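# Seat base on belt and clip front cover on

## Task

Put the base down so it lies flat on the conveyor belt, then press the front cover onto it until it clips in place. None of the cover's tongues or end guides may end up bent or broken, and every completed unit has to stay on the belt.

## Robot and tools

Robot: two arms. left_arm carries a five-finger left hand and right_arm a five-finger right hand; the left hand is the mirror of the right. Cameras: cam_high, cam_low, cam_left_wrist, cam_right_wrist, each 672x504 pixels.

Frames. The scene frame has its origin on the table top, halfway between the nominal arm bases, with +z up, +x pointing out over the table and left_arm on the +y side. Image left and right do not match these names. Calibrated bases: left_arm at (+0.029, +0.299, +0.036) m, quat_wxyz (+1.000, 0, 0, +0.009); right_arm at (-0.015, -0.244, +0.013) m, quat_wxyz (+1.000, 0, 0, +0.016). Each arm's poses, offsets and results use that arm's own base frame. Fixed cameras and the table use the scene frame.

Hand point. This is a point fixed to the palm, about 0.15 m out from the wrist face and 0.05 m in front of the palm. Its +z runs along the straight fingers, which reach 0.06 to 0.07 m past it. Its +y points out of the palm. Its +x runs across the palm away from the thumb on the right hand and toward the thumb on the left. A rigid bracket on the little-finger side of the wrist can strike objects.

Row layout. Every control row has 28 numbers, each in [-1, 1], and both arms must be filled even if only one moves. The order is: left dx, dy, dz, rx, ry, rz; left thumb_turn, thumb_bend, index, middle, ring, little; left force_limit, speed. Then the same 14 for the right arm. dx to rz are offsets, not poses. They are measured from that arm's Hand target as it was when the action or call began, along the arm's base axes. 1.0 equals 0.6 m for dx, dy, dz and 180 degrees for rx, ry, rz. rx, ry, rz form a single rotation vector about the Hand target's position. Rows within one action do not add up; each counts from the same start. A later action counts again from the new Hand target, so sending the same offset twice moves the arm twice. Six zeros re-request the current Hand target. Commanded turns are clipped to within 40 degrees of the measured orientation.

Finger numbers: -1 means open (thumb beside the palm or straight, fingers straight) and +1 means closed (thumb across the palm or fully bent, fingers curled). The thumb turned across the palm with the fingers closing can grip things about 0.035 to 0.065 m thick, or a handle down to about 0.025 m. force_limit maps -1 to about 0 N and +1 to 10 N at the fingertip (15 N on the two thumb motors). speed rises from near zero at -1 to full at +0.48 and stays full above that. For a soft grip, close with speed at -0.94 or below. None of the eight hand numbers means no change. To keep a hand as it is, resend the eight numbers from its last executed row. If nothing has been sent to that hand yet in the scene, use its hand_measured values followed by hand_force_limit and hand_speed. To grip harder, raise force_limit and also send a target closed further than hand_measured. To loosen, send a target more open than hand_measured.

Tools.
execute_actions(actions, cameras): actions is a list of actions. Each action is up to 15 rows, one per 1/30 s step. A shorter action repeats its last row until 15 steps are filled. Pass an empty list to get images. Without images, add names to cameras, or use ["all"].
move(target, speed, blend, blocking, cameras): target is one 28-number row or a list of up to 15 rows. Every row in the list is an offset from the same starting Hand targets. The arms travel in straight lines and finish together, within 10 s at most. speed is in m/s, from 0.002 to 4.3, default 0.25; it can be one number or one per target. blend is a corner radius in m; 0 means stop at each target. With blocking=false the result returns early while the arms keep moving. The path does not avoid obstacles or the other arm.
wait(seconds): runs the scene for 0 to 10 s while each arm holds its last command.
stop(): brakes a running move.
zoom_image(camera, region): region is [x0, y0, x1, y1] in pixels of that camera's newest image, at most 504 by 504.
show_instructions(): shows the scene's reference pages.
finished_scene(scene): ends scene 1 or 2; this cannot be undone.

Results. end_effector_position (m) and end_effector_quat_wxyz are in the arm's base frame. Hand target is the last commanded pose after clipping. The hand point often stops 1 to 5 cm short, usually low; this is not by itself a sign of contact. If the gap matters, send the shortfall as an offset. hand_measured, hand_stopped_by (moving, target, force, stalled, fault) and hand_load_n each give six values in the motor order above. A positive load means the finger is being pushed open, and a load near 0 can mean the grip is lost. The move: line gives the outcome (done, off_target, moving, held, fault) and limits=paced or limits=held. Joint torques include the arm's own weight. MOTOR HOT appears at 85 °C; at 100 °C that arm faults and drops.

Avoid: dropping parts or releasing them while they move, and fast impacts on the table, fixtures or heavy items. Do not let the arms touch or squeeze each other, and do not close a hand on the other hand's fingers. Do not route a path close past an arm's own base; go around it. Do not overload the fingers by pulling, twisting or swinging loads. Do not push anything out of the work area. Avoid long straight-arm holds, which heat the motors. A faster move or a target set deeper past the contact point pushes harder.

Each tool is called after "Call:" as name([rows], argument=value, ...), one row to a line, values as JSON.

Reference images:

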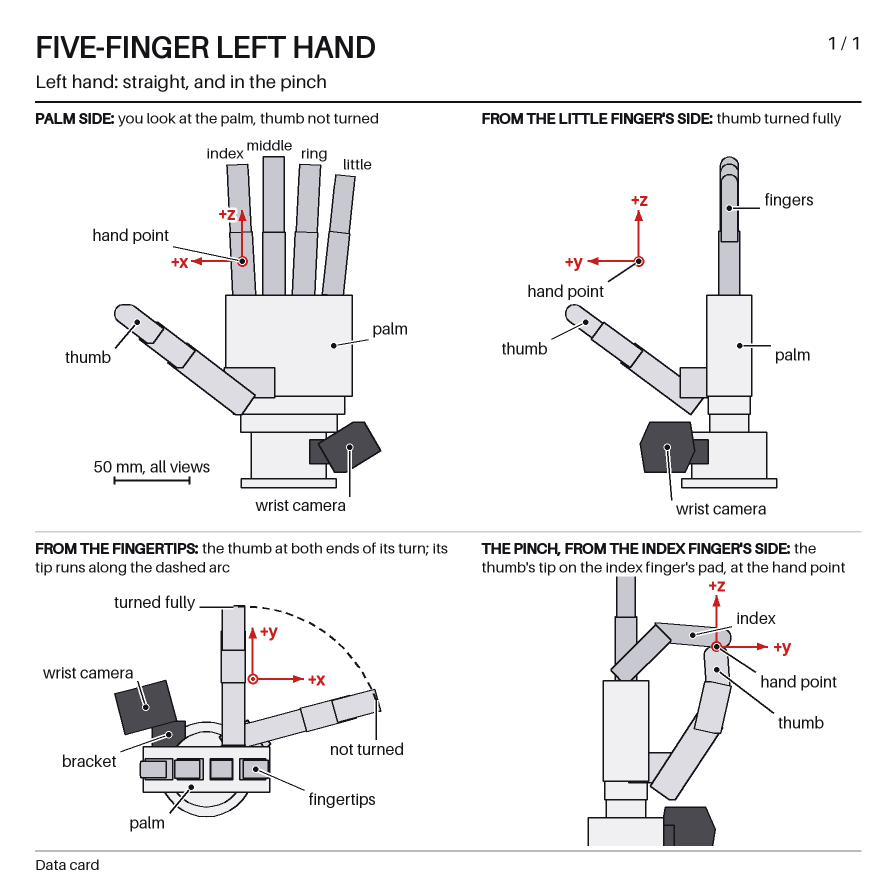

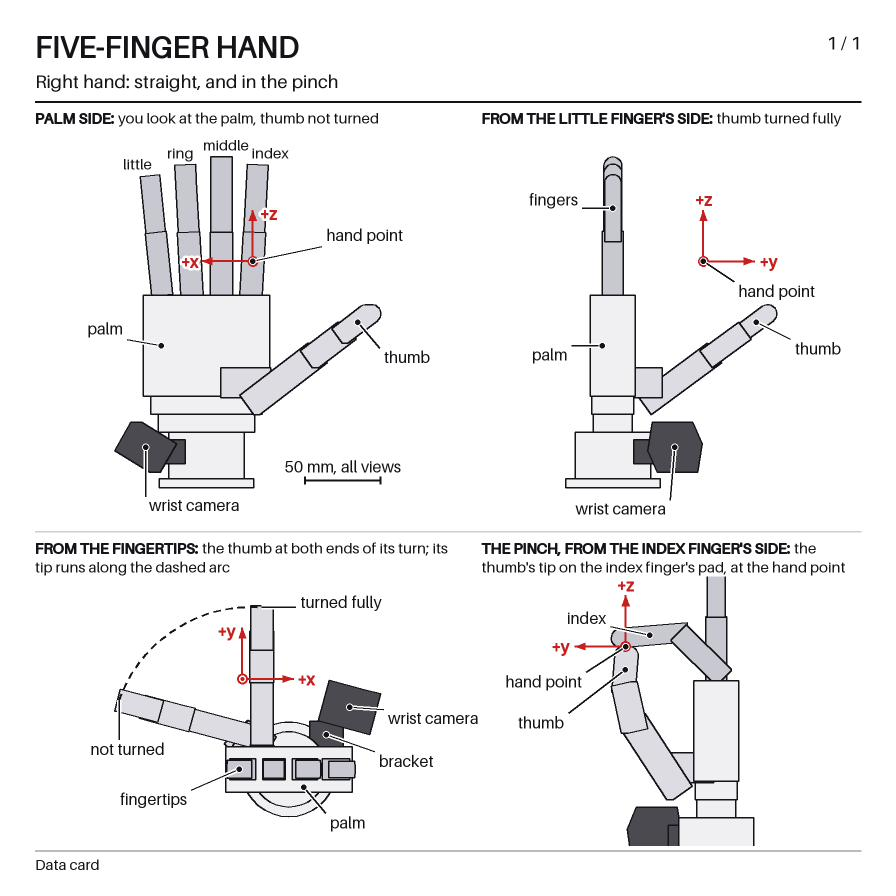

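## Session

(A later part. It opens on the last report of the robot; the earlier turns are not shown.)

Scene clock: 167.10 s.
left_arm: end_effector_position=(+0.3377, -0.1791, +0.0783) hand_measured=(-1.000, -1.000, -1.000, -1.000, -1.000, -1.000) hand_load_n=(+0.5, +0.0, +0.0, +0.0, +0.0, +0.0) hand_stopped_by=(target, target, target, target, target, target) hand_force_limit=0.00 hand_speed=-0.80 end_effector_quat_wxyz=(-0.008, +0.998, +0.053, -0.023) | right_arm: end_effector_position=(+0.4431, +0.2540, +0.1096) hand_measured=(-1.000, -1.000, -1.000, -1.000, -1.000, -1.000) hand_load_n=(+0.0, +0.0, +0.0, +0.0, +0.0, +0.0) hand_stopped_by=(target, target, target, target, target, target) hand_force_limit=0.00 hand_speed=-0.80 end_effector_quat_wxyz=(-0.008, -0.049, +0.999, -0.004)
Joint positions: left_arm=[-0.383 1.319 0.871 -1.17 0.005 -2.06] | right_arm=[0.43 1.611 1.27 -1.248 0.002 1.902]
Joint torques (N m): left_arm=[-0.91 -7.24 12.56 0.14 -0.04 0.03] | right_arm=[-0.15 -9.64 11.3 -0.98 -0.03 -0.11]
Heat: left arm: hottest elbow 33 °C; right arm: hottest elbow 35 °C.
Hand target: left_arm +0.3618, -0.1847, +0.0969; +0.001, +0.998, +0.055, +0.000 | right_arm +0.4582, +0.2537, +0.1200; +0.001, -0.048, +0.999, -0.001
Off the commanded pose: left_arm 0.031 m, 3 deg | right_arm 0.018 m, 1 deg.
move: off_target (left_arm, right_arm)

Call:
move(target=[0.04,0.006,-0.06,0,0,0,-1,-1,-1,-1,-1,-1,0,-0.8, 0.015,0,-0.075,0,0,0,-1,-1,-1,-1,-1,-1,0,-0.8], speed=0.1, cameras=["cam_left_wrist","cam_right_wrist"])

Scene clock: 170.47 s.
left_arm: end_effector_position=(+0.3583, -0.1761, +0.0521) hand_measured=(-1.000, -1.000, -1.000, -1.000, -1.000, -1.000) hand_load_n=(+0.0, +0.0, +0.0, +0.0, +0.0, +0.0) hand_stopped_by=(target, target, target, target, target, target) hand_force_limit=0.00 hand_speed=-0.80 end_effector_quat_wxyz=(-0.008, +0.998, +0.057, -0.025) | right_arm: end_effector_position=(+0.4631, +0.2598, +0.0819) hand_measured=(-1.000, -1.000, -1.000, -1.000, -1.000, -1.000) hand_load_n=(+0.0, +0.0, +0.0, +0.0, +0.0, +0.0) hand_stopped_by=(target, target, target, target, target, target) hand_force_limit=0.00 hand_speed=-0.80 end_effector_quat_wxyz=(+0.002, -0.050, +0.999, +0.000)
Joint positions: left_arm=[-0.353 1.406 0.877 -1.093 0.005 -2.038] | right_arm=[0.424 1.674 1.27 -1.163 0.002 1.894]
Joint torques (N m): left_arm=[-0.73 -7.12 11.32 1.26 -0.05 0.13] | right_arm=[-0.32 -10.17 7.12 -0.12 -0.06 -0.11]
Heat: left arm: hottest elbow 34 °C; right arm: hottest elbow 35 °C.
Hand target: left_arm +0.3859, -0.1813, +0.0611; +0.002, +0.998, +0.055, +0.000 | right_arm +0.4673, +0.2536, +0.0750; +0.001, -0.048, +0.999, -0.001
Off the commanded pose: left_arm 0.029 m, 3 deg | right_arm 0.010 m, 0 deg.
move: off_target (left_arm)
Images, in order (width x height): cam_left_wrist 672x504, cam_right_wrist 672x504.

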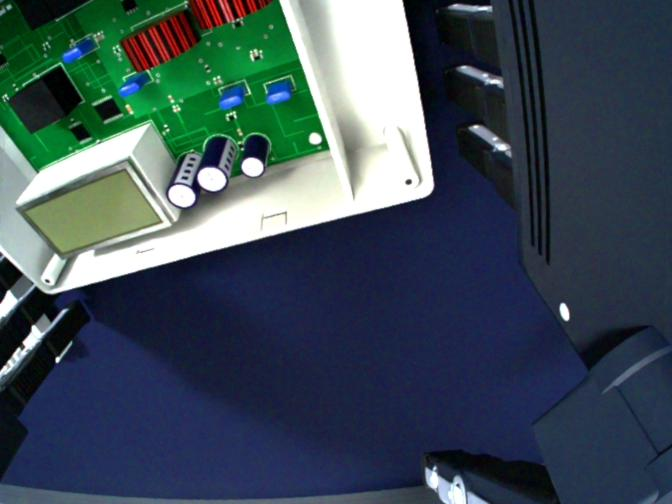

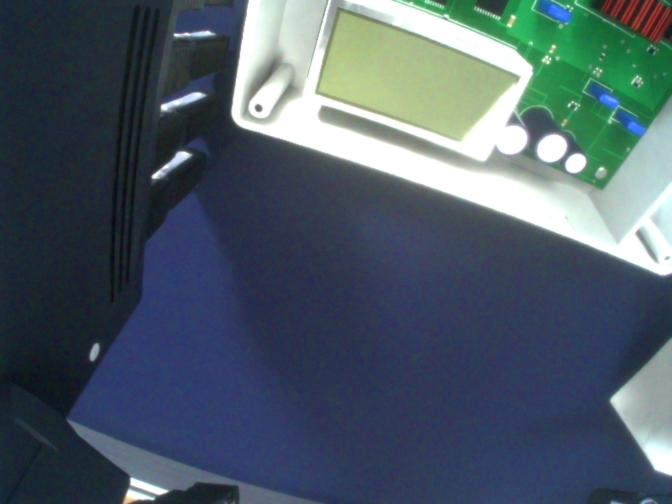

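Call:
move(target=[0.0,0.0,0.0,0,0,0,-1,-1,-1,-1,-1,-1,0,-0.8, -0.057,0,-0.015,0,0,0,-1,-1,-1,-1,-1,-1,0,-0.8], speed=0.1, cameras=["cam_left_wrist","cam_right_wrist"])

Scene clock: 173.40 s.
left_arm: end_effector_position=(+0.3582, -0.1762, +0.0521) hand_measured=(-1.000, -1.000, -1.000, -1.000, -1.000, -1.000) hand_load_n=(+0.0, +0.0, +0.0, +0.0, +0.0, +0.0) hand_stopped_by=(target, target, target, target, target, target) hand_force_limit=0.00 hand_speed=-0.80 end_effector_quat_wxyz=(-0.008, +0.998, +0.056, -0.025) | right_arm: end_effector_position=(+0.4463, +0.2522, +0.0799) hand_measured=(-1.000, -1.000, -1.000, -1.000, -1.000, -1.000) hand_load_n=(+0.0, +0.0, +0.5, -1.5, +0.0, +0.0) hand_stopped_by=(target, target, target, target, target, target) hand_force_limit=0.00 hand_speed=-0.80 end_effector_quat_wxyz=(+0.017, -0.047, +0.999, +0.005)
Joint positions: left_arm=[-0.353 1.406 0.877 -1.093 0.005 -2.037] | right_arm=[0.424 1.613 1.182 -1.105 0.002 1.901]
Joint torques (N m): left_arm=[-0.79 -7.12 11.29 1.26 -0.04 0.13] | right_arm=[2.02 -9.47 5.31 -0.61 -0.07 0.12]
Heat: left arm: hottest elbow 34 °C; right arm: hottest elbow 35 °C.
Hand target: left_arm +0.3859, -0.1813, +0.0611; +0.002, +0.998, +0.055, +0.000 | right_arm +0.4328, +0.2536, +0.0658; +0.000, -0.048, +0.999, -0.001
Off the commanded pose: left_arm 0.030 m, 3 deg | right_arm 0.019 m, 2 deg.
move: off_target (left_arm, right_arm)
Images, in order (width x height): cam_left_wrist 672x504, cam_right_wrist 672x504.

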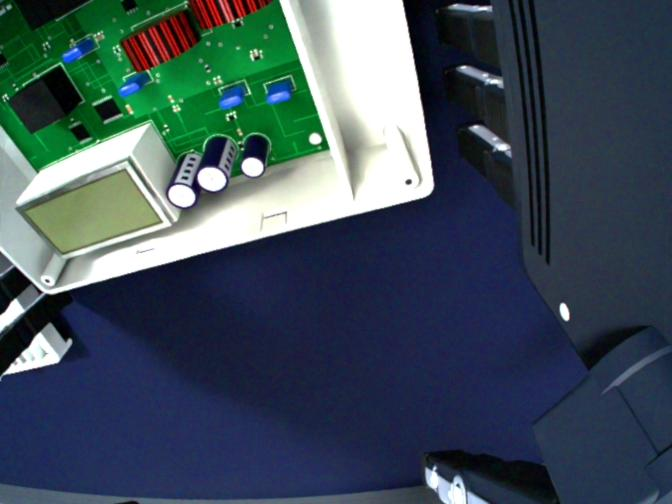

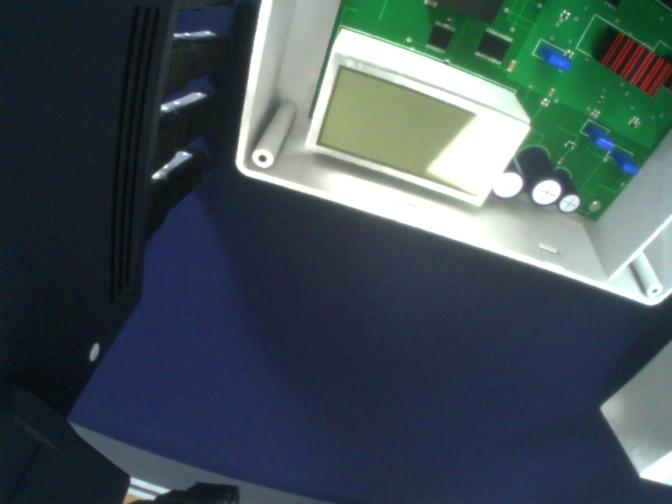

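Call:
move(target=[0.0065,-0.05,0.0,0,0,0,-1,-1,-1,-1,-1,-1,0,-0.8, -0.0065,0.05,0,0,0,0,-1,-1,-1,-1,-1,-1,0,-0.8], speed=0.05, cameras=["cam_left_wrist","cam_right_wrist"])

Scene clock: 177.23 s.
left_arm: end_effector_position=(+0.3691, -0.1958, +0.0514) hand_measured=(-1.000, -1.000, -1.000, -1.000, -1.000, -1.000) hand_load_n=(+0.0, +0.0, +0.0, +0.0, +0.0, +0.5) hand_stopped_by=(target, target, target, target, target, target) hand_force_limit=0.00 hand_speed=-0.80 end_effector_quat_wxyz=(-0.008, +0.998, +0.052, -0.020) | right_arm: end_effector_position=(+0.4407, +0.2666, +0.0792) hand_measured=(-1.000, -1.000, -1.000, -1.000, -1.000, -1.000) hand_load_n=(+0.0, +0.0, +0.0, +0.5, +0.0, +0.0) hand_stopped_by=(target, target, target, target, target, target) hand_force_limit=0.00 hand_speed=-0.80 end_effector_quat_wxyz=(+0.021, -0.036, +0.999, -0.003)
Joint positions: left_arm=[-0.394 1.446 0.916 -1.083 0.002 -2.07] | right_arm=[0.469 1.613 1.182 -1.105 0.023 1.966]
Joint torques (N m): left_arm=[-2.73 -7.88 11.3 0.8 0.17 -0.31] | right_arm=[3.31 -8 7.84 -0.85 -0.91 0.08]
Motor temperatures (°C): left_arm=[29 24 35 22 18 20] | right_arm=[29 25 34 21 20 20]
Heat: left arm: hottest elbow 35 °C; right arm: hottest elbow 34 °C.
Hand target: left_arm +0.3897, -0.2113, +0.0610; +0.002, +0.998, +0.055, +0.000 | right_arm +0.4290, +0.2835, +0.0658; +0.000, -0.048, +0.999, -0.001
Off the commanded pose: left_arm 0.028 m, 3 deg | right_arm 0.025 m, 3 deg.
joint sent to its limit (left arm) — joint 6 (wrist roll), lower limit. The joint targets still meet the commanded pose.
move: off_target (left_arm, right_arm)
Images, in order (width x height): cam_left_wrist 672x504, cam_right_wrist 672x504.

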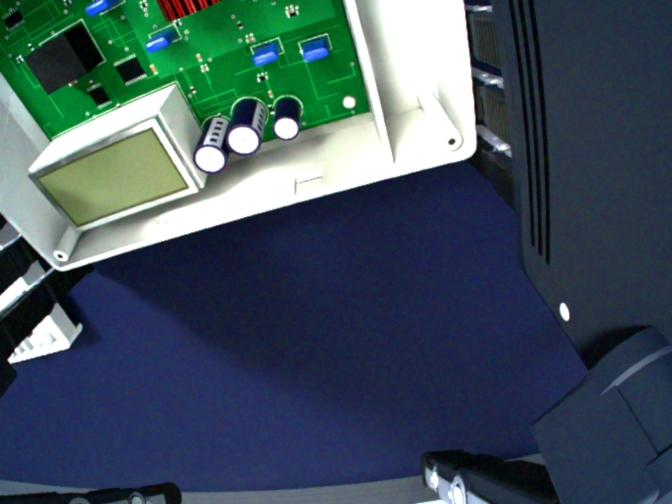

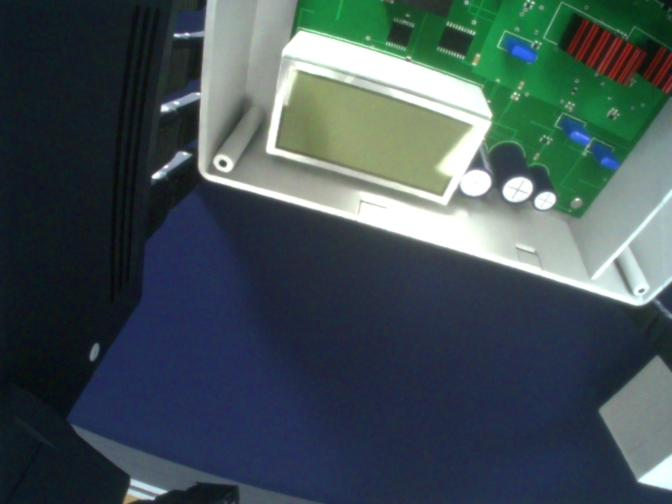

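Call:
move(target=[0.004,-0.03,0.0,0,0,0,-1,-1,-1,-1,-1,-1,0,-0.8, -0.004,0.03,0,0,0,0,-1,-1,-1,-1,-1,-1,0,-0.8], speed=0.05, cameras=["cam_left_wrist","cam_right_wrist"])

Scene clock: 179.70 s.
left_arm: end_effector_position=(+0.3725, -0.2003, +0.0463) hand_measured=(-1.000, -1.000, -1.000, -1.000, -1.000, -1.000) hand_load_n=(+0.0, +0.0, +0.0, +0.0, +0.0, +0.0) hand_stopped_by=(target, target, target, target, target, target) hand_force_limit=0.00 hand_speed=-0.80 end_effector_quat_wxyz=(-0.015, +0.999, +0.047, -0.023) | right_arm: end_effector_position=(+0.4411, +0.2655, +0.0786) hand_measured=(-1.000, -1.000, -1.000, -1.000, -1.000, -1.000) hand_load_n=(+0.0, -0.5, +0.0, -0.5, +0.0, +0.0) hand_stopped_by=(target, target, target, target, target, target) hand_force_limit=0.00 hand_speed=-0.80 end_effector_quat_wxyz=(+0.025, -0.037, +0.999, -0.014)
Joint positions: left_arm=[-0.405 1.473 0.932 -1.083 -0.007 -2.07] | right_arm=[0.476 1.612 1.182 -1.106 0.046 1.972]
Joint torques (N m): left_arm=[-4.01 -8.47 12.15 0.76 1.06 -0.27] | right_arm=[0.85 -10.05 7.43 -0.49 -0.59 0.02]
Heat: left arm: hottest elbow 35 °C; right arm: hottest elbow 34 °C.
Hand target: left_arm +0.3922, -0.2292, +0.0611; +0.002, +0.998, +0.056, +0.000 | right_arm +0.4400, +0.2675, +0.0784; +0.022, -0.037, +0.999, -0.008 (not the last commanded pose)
Off the commanded pose: left_arm 0.038 m, 3 deg | right_arm 0.041 m, 3 deg.
joint sent to its limit (left arm) — joint 6 (wrist roll), lower limit. The joint targets still meet the commanded pose.
move: held (right_arm; a check stopped the path), off_target (left_arm); limits=held
pose unreachable (right arm): on one or more control steps of this call, first in action 0 (counted from 0), this arm could not follow its commanded pose, so it was not sent that pose on those steps. It may still have moved: this result reports where it is.
cause: moving toward the commanded pose would bring a part of the arm too close to another arm (a part of this arm just beyond joint 4 (wrist pitch) and a part of the left arm just beyond its joint 4 (wrist pitch), along the way the arms are being sent, or toward where that arm still pushes).
Images, in order (width x height): cam_left_wrist 672x504, cam_right_wrist 672x504.

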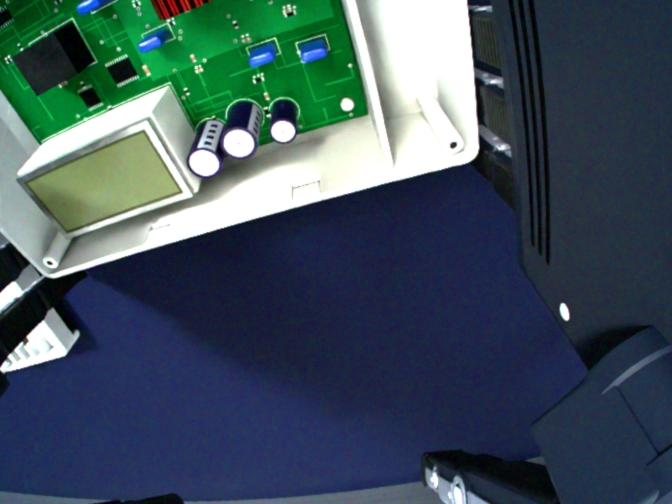

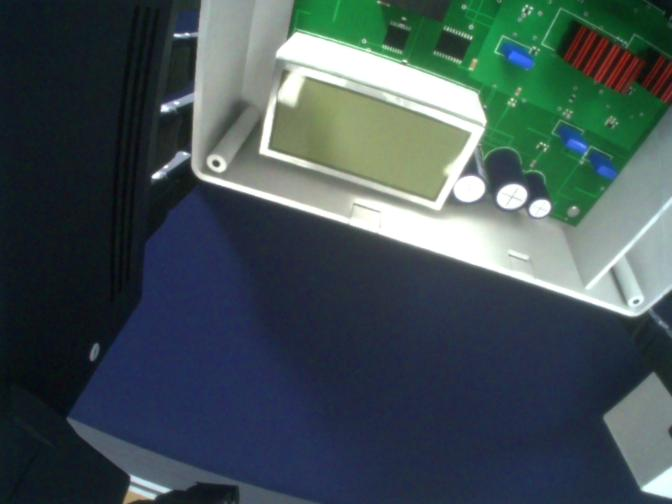

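Call:
move([
  [0,0,0.05,0,0,0,-1,-1,-1,-1,-1,-1,0,-0.8, 0,0.02,0.05,0,0,0,-1,-1,-1,-1,-1,-1,0,-0.8],
  [0.1,0,0.06,0,0,0,-1,-1,-1,-1,-1,-1,0,-0.8, 0.1,0.02,0.06,0,0,0,-1,-1,-1,-1,-1,-1,0,-0.8],
], speed=0.06, cameras=["cam_high","cam_left_wrist","cam_right_wrist"])

Scene clock: 186.93 s.
left_arm: end_effector_position=(+0.4218, -0.2091, +0.0676) hand_measured=(-1.000, -1.000, -1.000, -1.000, -1.000, -1.000) hand_load_n=(+0.0, -0.5, +0.0, +0.0, +0.0, +0.0) hand_stopped_by=(target, target, target, target, target, target) hand_force_limit=0.00 hand_speed=-0.80 end_effector_quat_wxyz=(-0.026, +0.998, +0.056, -0.031) | right_arm: end_effector_position=(+0.4852, +0.2594, +0.0946) hand_measured=(-1.000, -1.000, -1.000, -1.000, -1.000, -1.000) hand_load_n=(+0.0, +0.0, +0.0, +0.0, +0.5, +0.5) hand_stopped_by=(target, target, target, target, target, target) hand_force_limit=0.00 hand_speed=-0.80 end_effector_quat_wxyz=(+0.006, -0.032, +0.999, -0.028)
Joint positions: left_arm=[-0.386 1.578 1.12 -1.192 -0.02 -2.071] | right_arm=[0.43 1.712 1.364 -1.233 0.057 1.937]
Joint torques (N m): left_arm=[-1.96 -11.58 14.23 0.27 0.95 -0.05] | right_arm=[1.79 -11.16 12.66 -0.68 -1.12 0.03]
Heat: left arm: hottest elbow 36 °C; right arm: hottest elbow 35 °C.
Hand target: left_arm +0.4521, -0.2293, +0.0971; +0.001, +0.998, +0.055, +0.000 | right_arm +0.4999, +0.2797, +0.1144; +0.022, -0.037, +0.999, -0.008
Off the commanded pose: left_arm 0.047 m, 5 deg | right_arm 0.032 m, 3 deg.
move: off_target (left_arm, right_arm)
Images, in order (width x height): cam_high 672x504, cam_left_wrist 672x504, cam_right_wrist 672x504.

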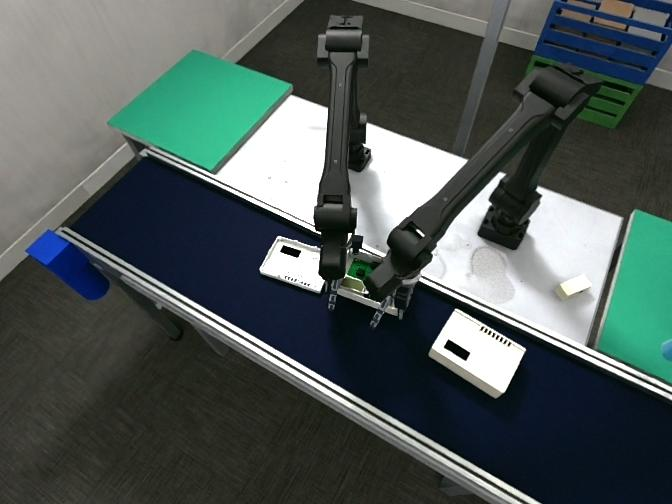

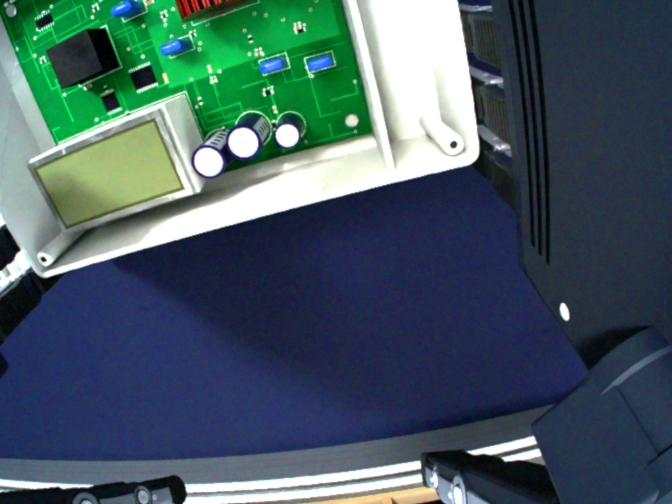

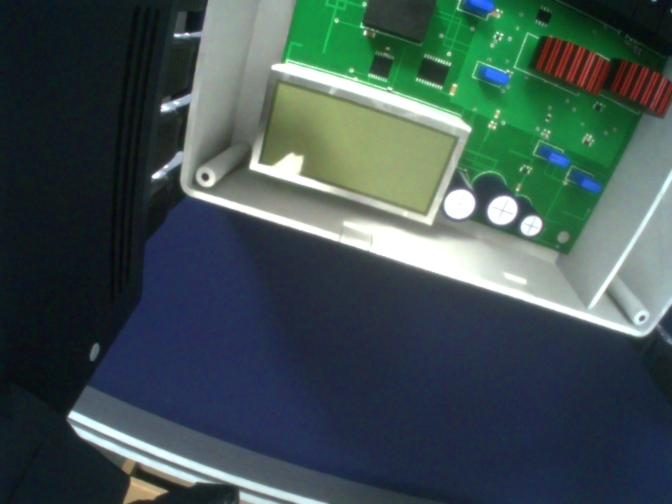

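Call:
move([
  [0.09,0,0.0,0,0,0,-1,-1,-1,-1,-1,-1,0,-0.8, 0.09,0.0,0.0,0,0,0,-1,-1,-1,-1,-1,-1,0,-0.8],
  [0.09,0,-0.08,0,0,0,-1,-1,-1,-1,-1,-1,0,-0.8, 0.09,0.0,-0.08,0,0,0,-1,-1,-1,-1,-1,-1,0,-0.8],
], speed=0.06, cameras=["cam_high","cam_left_wrist","cam_right_wrist"])

Scene clock: 191.00 s.
left_arm: end_effector_position=(+0.4942, -0.2095, +0.0415) hand_measured=(-1.000, -1.000, -1.000, -1.000, -1.000, -1.000) hand_load_n=(+0.0, +0.0, +0.0, +0.0, +0.0, +0.5) hand_stopped_by=(target, target, target, target, target, target) hand_force_limit=0.00 hand_speed=-0.80 end_effector_quat_wxyz=(-0.024, +0.998, +0.058, -0.021) | right_arm: end_effector_position=(+0.5540, +0.2576, +0.0785) hand_measured=(-1.000, -1.000, -1.000, -1.000, -1.000, -1.000) hand_load_n=(+0.0, +0.0, +0.0, +0.0, +0.5, +0.0) hand_stopped_by=(target, target, target, target, target, target) hand_force_limit=0.00 hand_speed=-0.80 end_effector_quat_wxyz=(+0.020, -0.029, +0.999, -0.026)
Joint positions: left_arm=[-0.335 1.756 1.275 -1.146 -0.029 -2.022] | right_arm=[0.379 1.862 1.528 -1.217 0.063 1.892]
Joint torques (N m): left_arm=[-2.73 -13.68 8.73 1.85 1.33 -0.13] | right_arm=[2.61 -11.99 7.19 1.17 -1.39 0.07]
Heat: left arm: hottest elbow 36 °C; right arm: hottest elbow 35 °C.
Hand target: left_arm +0.5062, -0.2291, +0.0490; +0.001, +0.998, +0.055, +0.000 | right_arm +0.5539, +0.2797, +0.0666; +0.022, -0.037, +0.999, -0.008
Off the commanded pose: left_arm 0.024 m, 4 deg | right_arm 0.025 m, 2 deg.
move: off_target (left_arm, right_arm)
Images, in order (width x height): cam_high 672x504, cam_left_wrist 672x504, cam_right_wrist 672x504.

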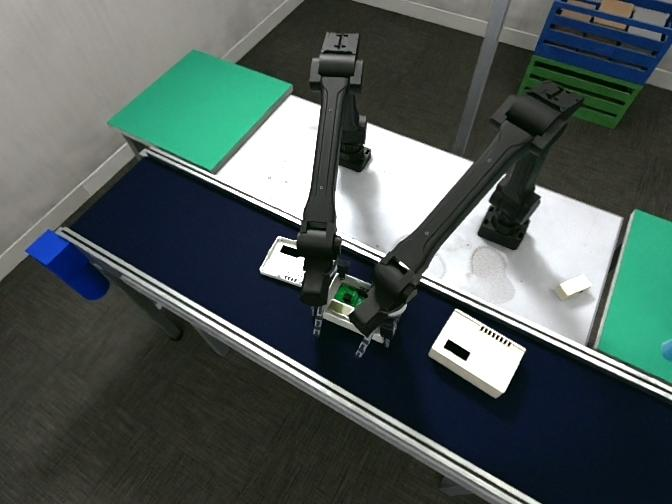

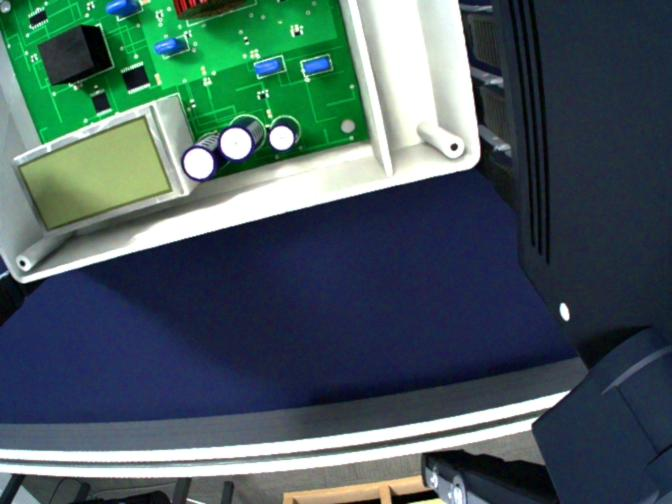

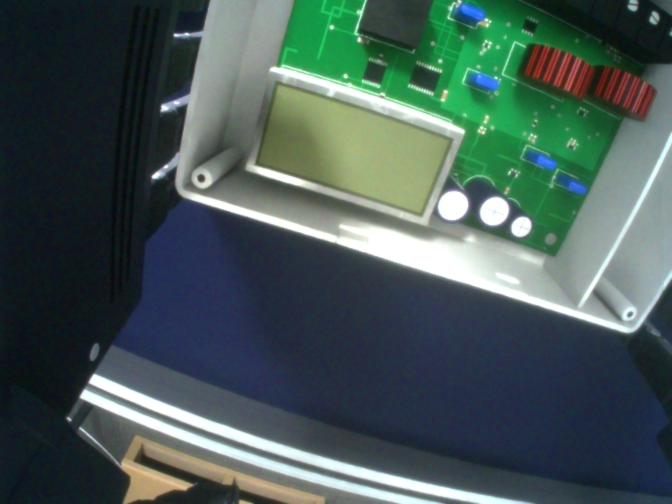

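Call:
move([
  [-0.006,0.06,0.0,0,0,0,-1,-1,-1,-1,-1,-1,0,-0.8, 0.005,-0.055,0.0,0,0,0,-1,-1,-1,-1,-1,-1,0,-0.8],
  [-0.006,0.06,0.2,0,0,0,-1,-1,-1,-1,-1,-1,0,-0.8, 0.005,-0.055,0.2,0,0,0,-1,-1,-1,-1,-1,-1,0,-0.8],
], speed=0.06, cameras=["all"])

Scene clock: 197.90 s.
left_arm: end_effector_position=(+0.4834, -0.1930, +0.1362) hand_measured=(-1.000, -1.000, -1.000, -1.000, -1.000, -1.000) hand_load_n=(+0.0, +0.0, +0.0, +0.0, +0.0, +0.0) hand_stopped_by=(target, target, target, target, target, target) hand_force_limit=0.00 hand_speed=-0.80 end_effector_quat_wxyz=(-0.009, +0.998, +0.058, -0.032) | right_arm: end_effector_position=(+0.5438, +0.2502, +0.1644) hand_measured=(-1.000, -1.000, -1.000, -1.000, -1.000, -1.000) hand_load_n=(+0.0, +0.0, +0.0, +0.0, +0.0, +0.0) hand_stopped_by=(target, target, target, target, target, target) hand_force_limit=0.00 hand_speed=-0.80 end_effector_quat_wxyz=(+0.004, -0.039, +0.999, -0.015)
Joint positions: left_arm=[-0.295 1.637 1.381 -1.381 0.005 -1.981] | right_arm=[0.36 1.796 1.663 -1.44 0.031 1.853]
Joint torques (N m): left_arm=[-0.97 -14.68 13.22 -0.32 -0.05 0.14] | right_arm=[-0.26 -13.45 11.99 -0.98 -0.15 -0.1]
Heat: left arm: hottest elbow 36 °C; right arm: hottest elbow 35 °C.
Hand target: left_arm +0.5025, -0.1932, +0.1690; +0.002, +0.998, +0.056, +0.000 | right_arm +0.5570, +0.2467, +0.1864; +0.022, -0.037, +0.999, -0.008
Off the commanded pose: left_arm 0.038 m, 4 deg | right_arm 0.026 m, 2 deg.
move: off_target (left_arm, right_arm)

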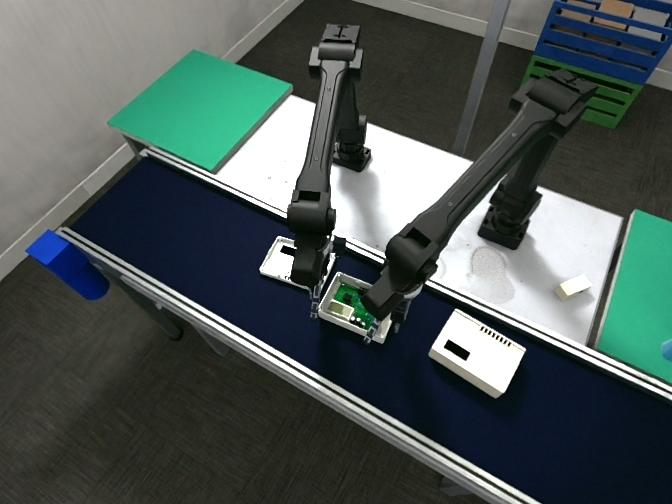

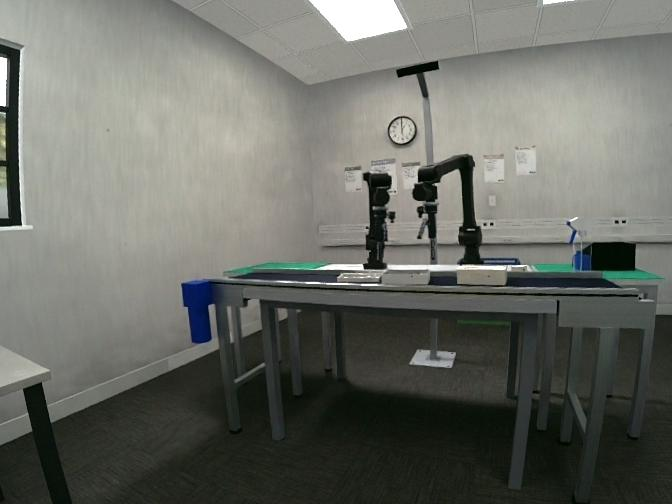

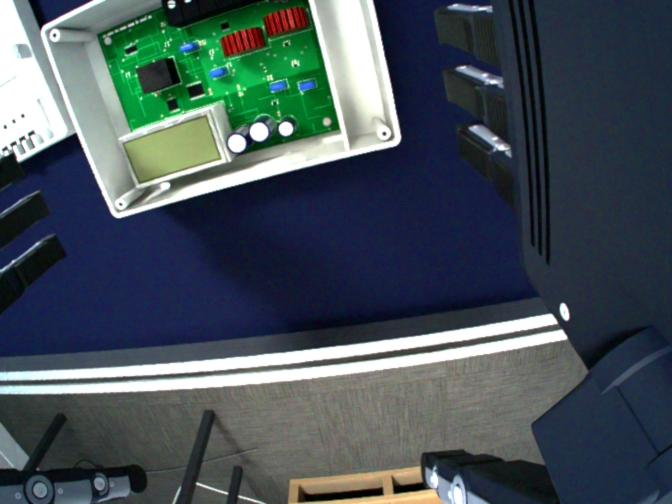

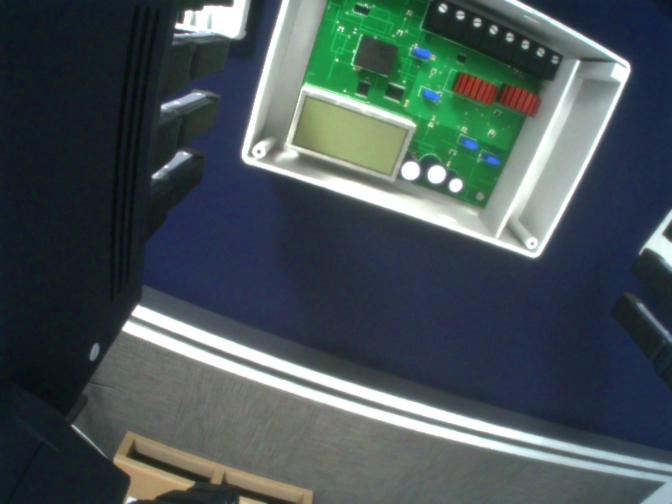

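Call:
zoom_image(camera="cam_left_wrist", region=[0, 0, 180, 240])

Call:
zoom_image(camera="cam_right_wrist", region=[130, 0, 330, 200])

Call:
zoom_image(camera="cam_high", region=[240, 220, 420, 360])

Scaled by 2.100 from the camera's 672x504 image, which has a finer 960x720 frame.

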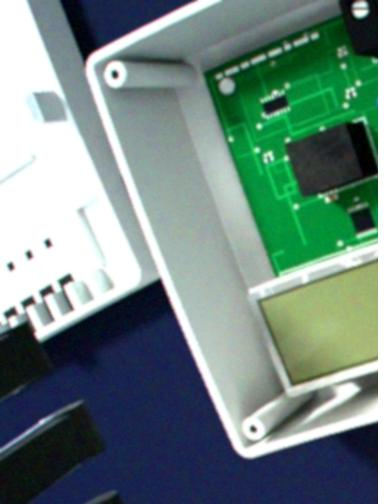

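Scaled by 2.520 from the camera's 672x504 image, which has a finer 960x720 frame.

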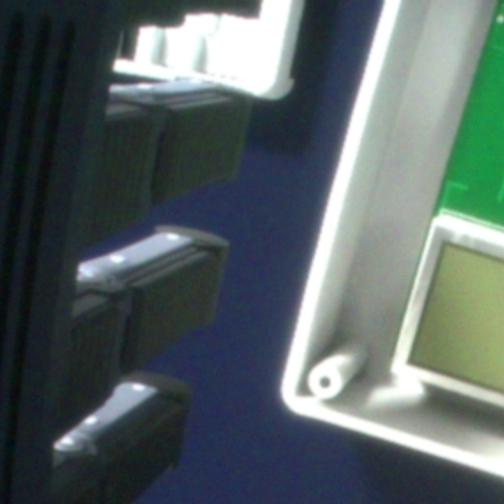

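Scaled by 2.800 from the camera's 672x504 image, which has a finer 960x720 frame.

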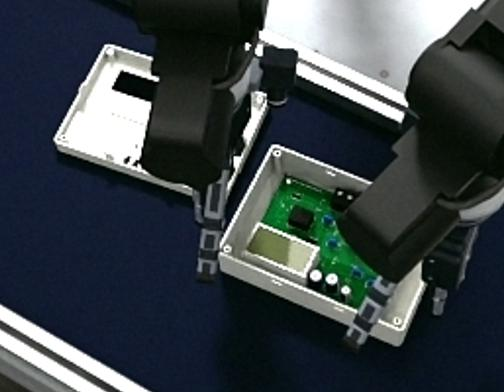

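Call:
move([
  [0,0.1,0.067,0,0,0,-1,-1,-1,-1,-1,-1,0,-0.8, 0,0.0155,0,0,0,0,-1,-1,-1,-1,-1,-1,0,-0.8],
  [0,0.2,0.067,0,0,0,-1,-1,-1,-1,-1,-1,0,-0.8, 0,0.0155,-0.1,0,0,0,-1,-1,-1,-1,-1,-1,0,-0.8],
], speed=0.08, cameras=["cam_left_wrist","cam_right_wrist","cam_high"])

Scene clock: 277.07 s.
left_arm: end_effector_position=(+0.4920, -0.0765, +0.1812) hand_measured=(-1.000, -1.000, -1.000, -1.000, -1.000, -1.000) hand_load_n=(+0.0, +0.0, +0.0, +0.0, +0.0, +0.0) hand_stopped_by=(target, target, target, target, target, target) hand_force_limit=0.00 hand_speed=-0.80 end_effector_quat_wxyz=(-0.002, +0.998, +0.059, -0.029) | right_arm: end_effector_position=(+0.5542, +0.2541, +0.1335) hand_measured=(-1.000, -1.000, -1.000, -1.000, -1.000, -1.000) hand_load_n=(+0.0, +0.0, +0.0, +0.0, +0.0, +0.0) hand_stopped_by=(target, target, target, target, target, target) hand_force_limit=0.00 hand_speed=-0.80 end_effector_quat_wxyz=(+0.023, -0.039, +0.999, -0.009)
Joint positions: left_arm=[-0.043 1.579 1.428 -1.477 0.002 -1.732] | right_arm=[0.36 1.812 1.599 -1.319 0.031 1.853]
Joint torques (N m): left_arm=[-1.03 -14.21 12.11 -0.21 0.06 0.17] | right_arm=[1.03 -12.51 8.01 0.05 -0.15 0.04]
Motor temperatures (°C): left_arm=[29 26 43 22 18 20] | right_arm=[28 27 37 21 20 20]
Heat: left arm: hottest elbow 43 °C; right arm: hottest elbow 37 °C.
Hand target: left_arm +0.5025, -0.0732, +0.2092; +0.002, +0.998, +0.056, +0.000 | right_arm +0.5570, +0.2560, +0.1265; +0.022, -0.037, +0.999, -0.008
Off the commanded pose: left_arm 0.030 m, 3 deg | right_arm 0.008 m, 0 deg.
move: off_target (left_arm)
Images, in order (width x height): cam_high 672x504, cam_left_wrist 672x504, cam_right_wrist 672x504.

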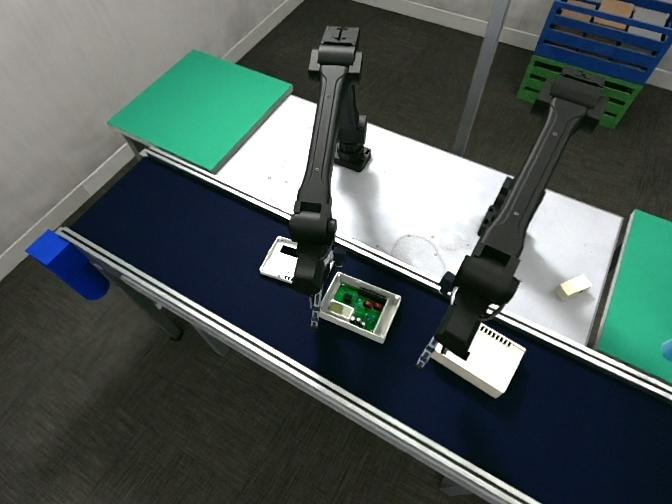

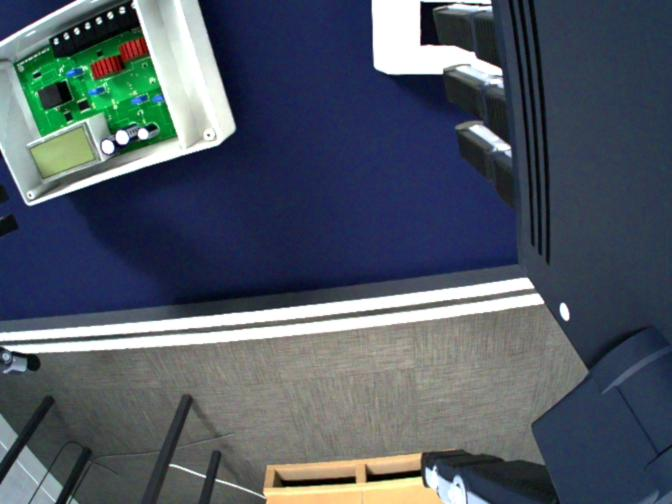

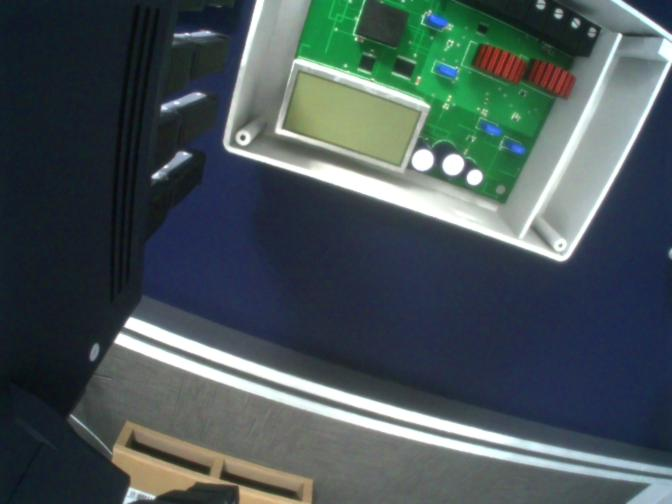

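Call:
move([
  [0,0,0,0,0,0,-1,-1,-1,-1,-1,-1,0,-0.8, 0,0,-0.1,0,0,0,-1,-1,-1,-1,-1,-1,0,-0.8],
  [0,0,0,0,0,0,-1,-1,-1,-1,-1,-1,0,-0.8, -0.01,0.13,-0.1,0,0,0,-1,-1,-1,-1,-1,-1,0,-0.8],
], speed=0.08, cameras=["cam_left_wrist","cam_right_wrist","cam_high"])

Scene clock: 281.30 s.
left_arm: end_effector_position=(+0.4920, -0.0765, +0.1812) hand_measured=(-1.000, -1.000, -1.000, -1.000, -1.000, -1.000) hand_load_n=(+0.0, +0.0, +0.0, +0.0, +0.0, +0.0) hand_stopped_by=(target, target, target, target, target, target) hand_force_limit=0.00 hand_speed=-0.80 end_effector_quat_wxyz=(-0.002, +0.998, +0.059, -0.029) | right_arm: end_effector_position=(+0.5548, +0.3020, +0.0803) hand_measured=(-1.000, -1.000, -1.000, -1.000, -1.000, -1.000) hand_load_n=(+0.0, +0.0, +0.0, +1.0, +0.0, +0.0) hand_stopped_by=(target, target, target, target, target, target) hand_force_limit=0.00 hand_speed=-0.80 end_effector_quat_wxyz=(+0.034, -0.022, +0.999, -0.019)
Joint positions: left_arm=[-0.043 1.579 1.428 -1.477 0.002 -1.731] | right_arm=[0.45 1.887 1.565 -1.202 0.063 1.975]
Joint torques (N m): left_arm=[-1.03 -14.21 12.14 -0.25 0.08 0.14] | right_arm=[3.9 -10.87 10.51 -0.4 -1.27 0.12]
Heat: left arm: hottest elbow 43 °C; right arm: hottest elbow 38 °C.
Hand target: left_arm +0.5025, -0.0732, +0.2092; +0.002, +0.998, +0.056, +0.000 | right_arm +0.5508, +0.3340, +0.0663; +0.022, -0.037, +0.999, -0.008
Off the commanded pose: left_arm 0.030 m, 3 deg | right_arm 0.035 m, 2 deg.
move: off_target (left_arm, right_arm)
Images, in order (width x height): cam_high 672x504, cam_left_wrist 672x504, cam_right_wrist 672x504.

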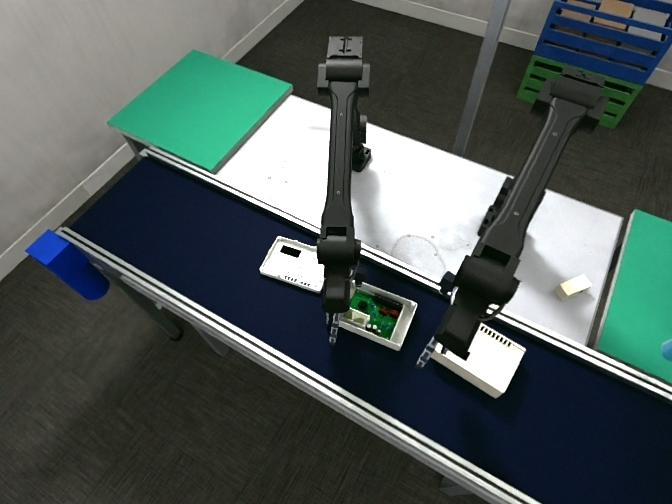

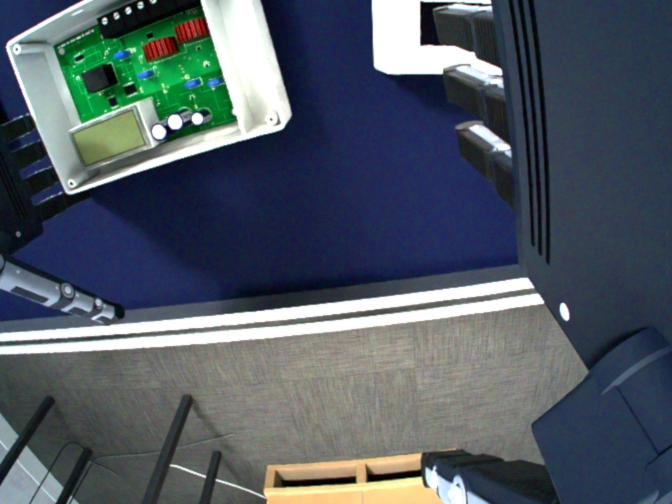

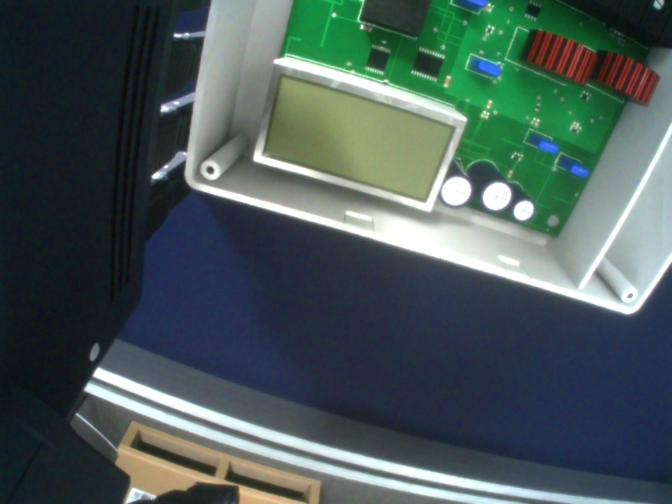

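Call:
move([
  [0,0,0,0,0,0,-1,-1,-1,-1,-1,-1,0,-0.8, -0.003,0.045,0,0,0,0,-1,-1,-1,-1,-1,-1,0,-0.8],
  [0,0,0,0,0,0,-1,-1,-1,-1,-1,-1,0,-0.8, -0.003,-0.06,0,0,0,0,-1,-1,-1,-1,-1,-1,0,-0.8],
  [0,0,0,0,0,0,-1,-1,-1,-1,-1,-1,0,-0.8, -0.003,-0.06,0.2,0,0,0,-1,-1,-1,-1,-1,-1,0,-0.8],
], speed=0.08, cameras=["cam_left_wrist","cam_right_wrist","cam_high"])

Scene clock: 287.33 s.
left_arm: end_effector_position=(+0.4920, -0.0765, +0.1812) hand_measured=(-1.000, -1.000, -1.000, -1.000, -1.000, -1.000) hand_load_n=(+0.0, -0.5, +0.0, +0.0, +0.0, +0.0) hand_stopped_by=(target, target, target, target, target, target) hand_force_limit=0.00 hand_speed=-0.80 end_effector_quat_wxyz=(-0.002, +0.998, +0.059, -0.029) | right_arm: end_effector_position=(+0.5356, +0.3014, +0.1653) hand_measured=(-1.000, -1.000, -1.000, -1.000, -1.000, -1.000) hand_load_n=(+0.0, +0.0, +0.0, +0.0, +0.0, +0.0) hand_stopped_by=(target, target, target, target, target, target) hand_force_limit=0.00 hand_speed=-0.80 end_effector_quat_wxyz=(+0.005, -0.039, +0.999, -0.014)
Joint positions: left_arm=[-0.043 1.579 1.428 -1.477 0.002 -1.731] | right_arm=[0.45 1.828 1.711 -1.456 0.031 1.943]
Joint torques (N m): left_arm=[-1.03 -14.21 12.12 -0.24 0.08 0.15] | right_arm=[-0.38 -13.98 11.97 -0.99 0.02 -0.1]
Heat: left arm: hottest elbow 43 °C; right arm: hottest elbow 38 °C.
Hand target: left_arm +0.5025, -0.0732, +0.2092; +0.002, +0.998, +0.056, +0.000 | right_arm +0.5492, +0.2980, +0.1865; +0.022, -0.037, +0.999, -0.008
Off the commanded pose: left_arm 0.030 m, 3 deg | right_arm 0.025 m, 2 deg.
move: off_target (left_arm, right_arm)
Images, in order (width x height): cam_high 672x504, cam_left_wrist 672x504, cam_right_wrist 672x504.

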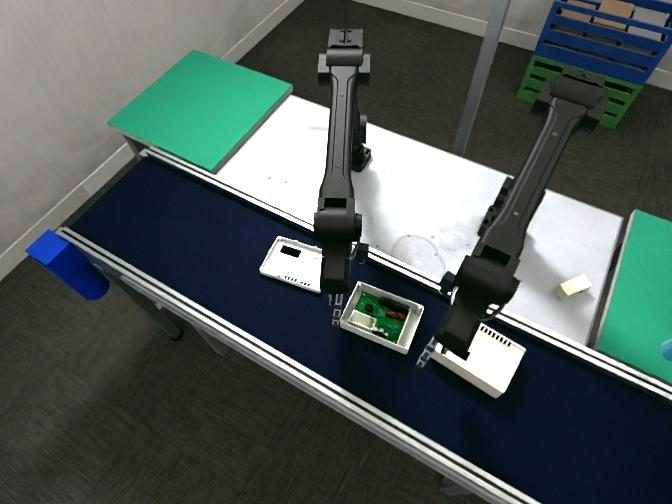

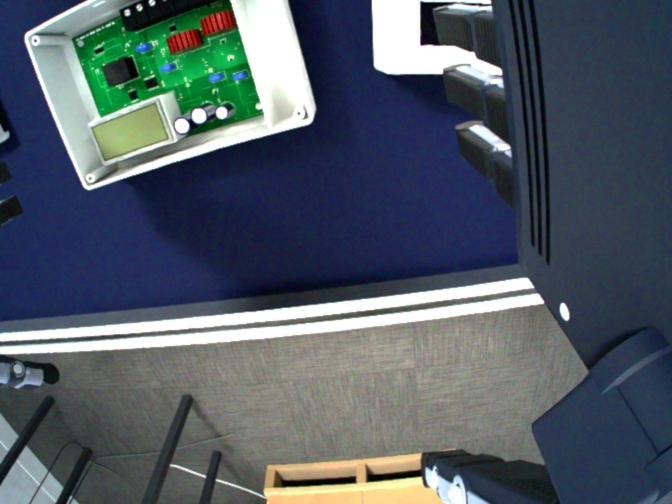

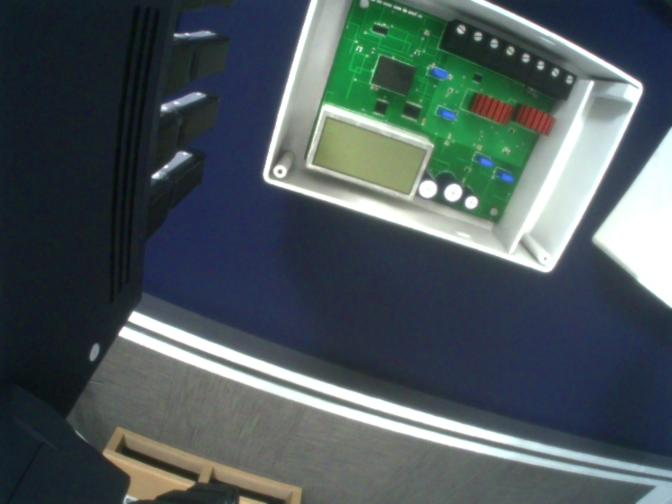

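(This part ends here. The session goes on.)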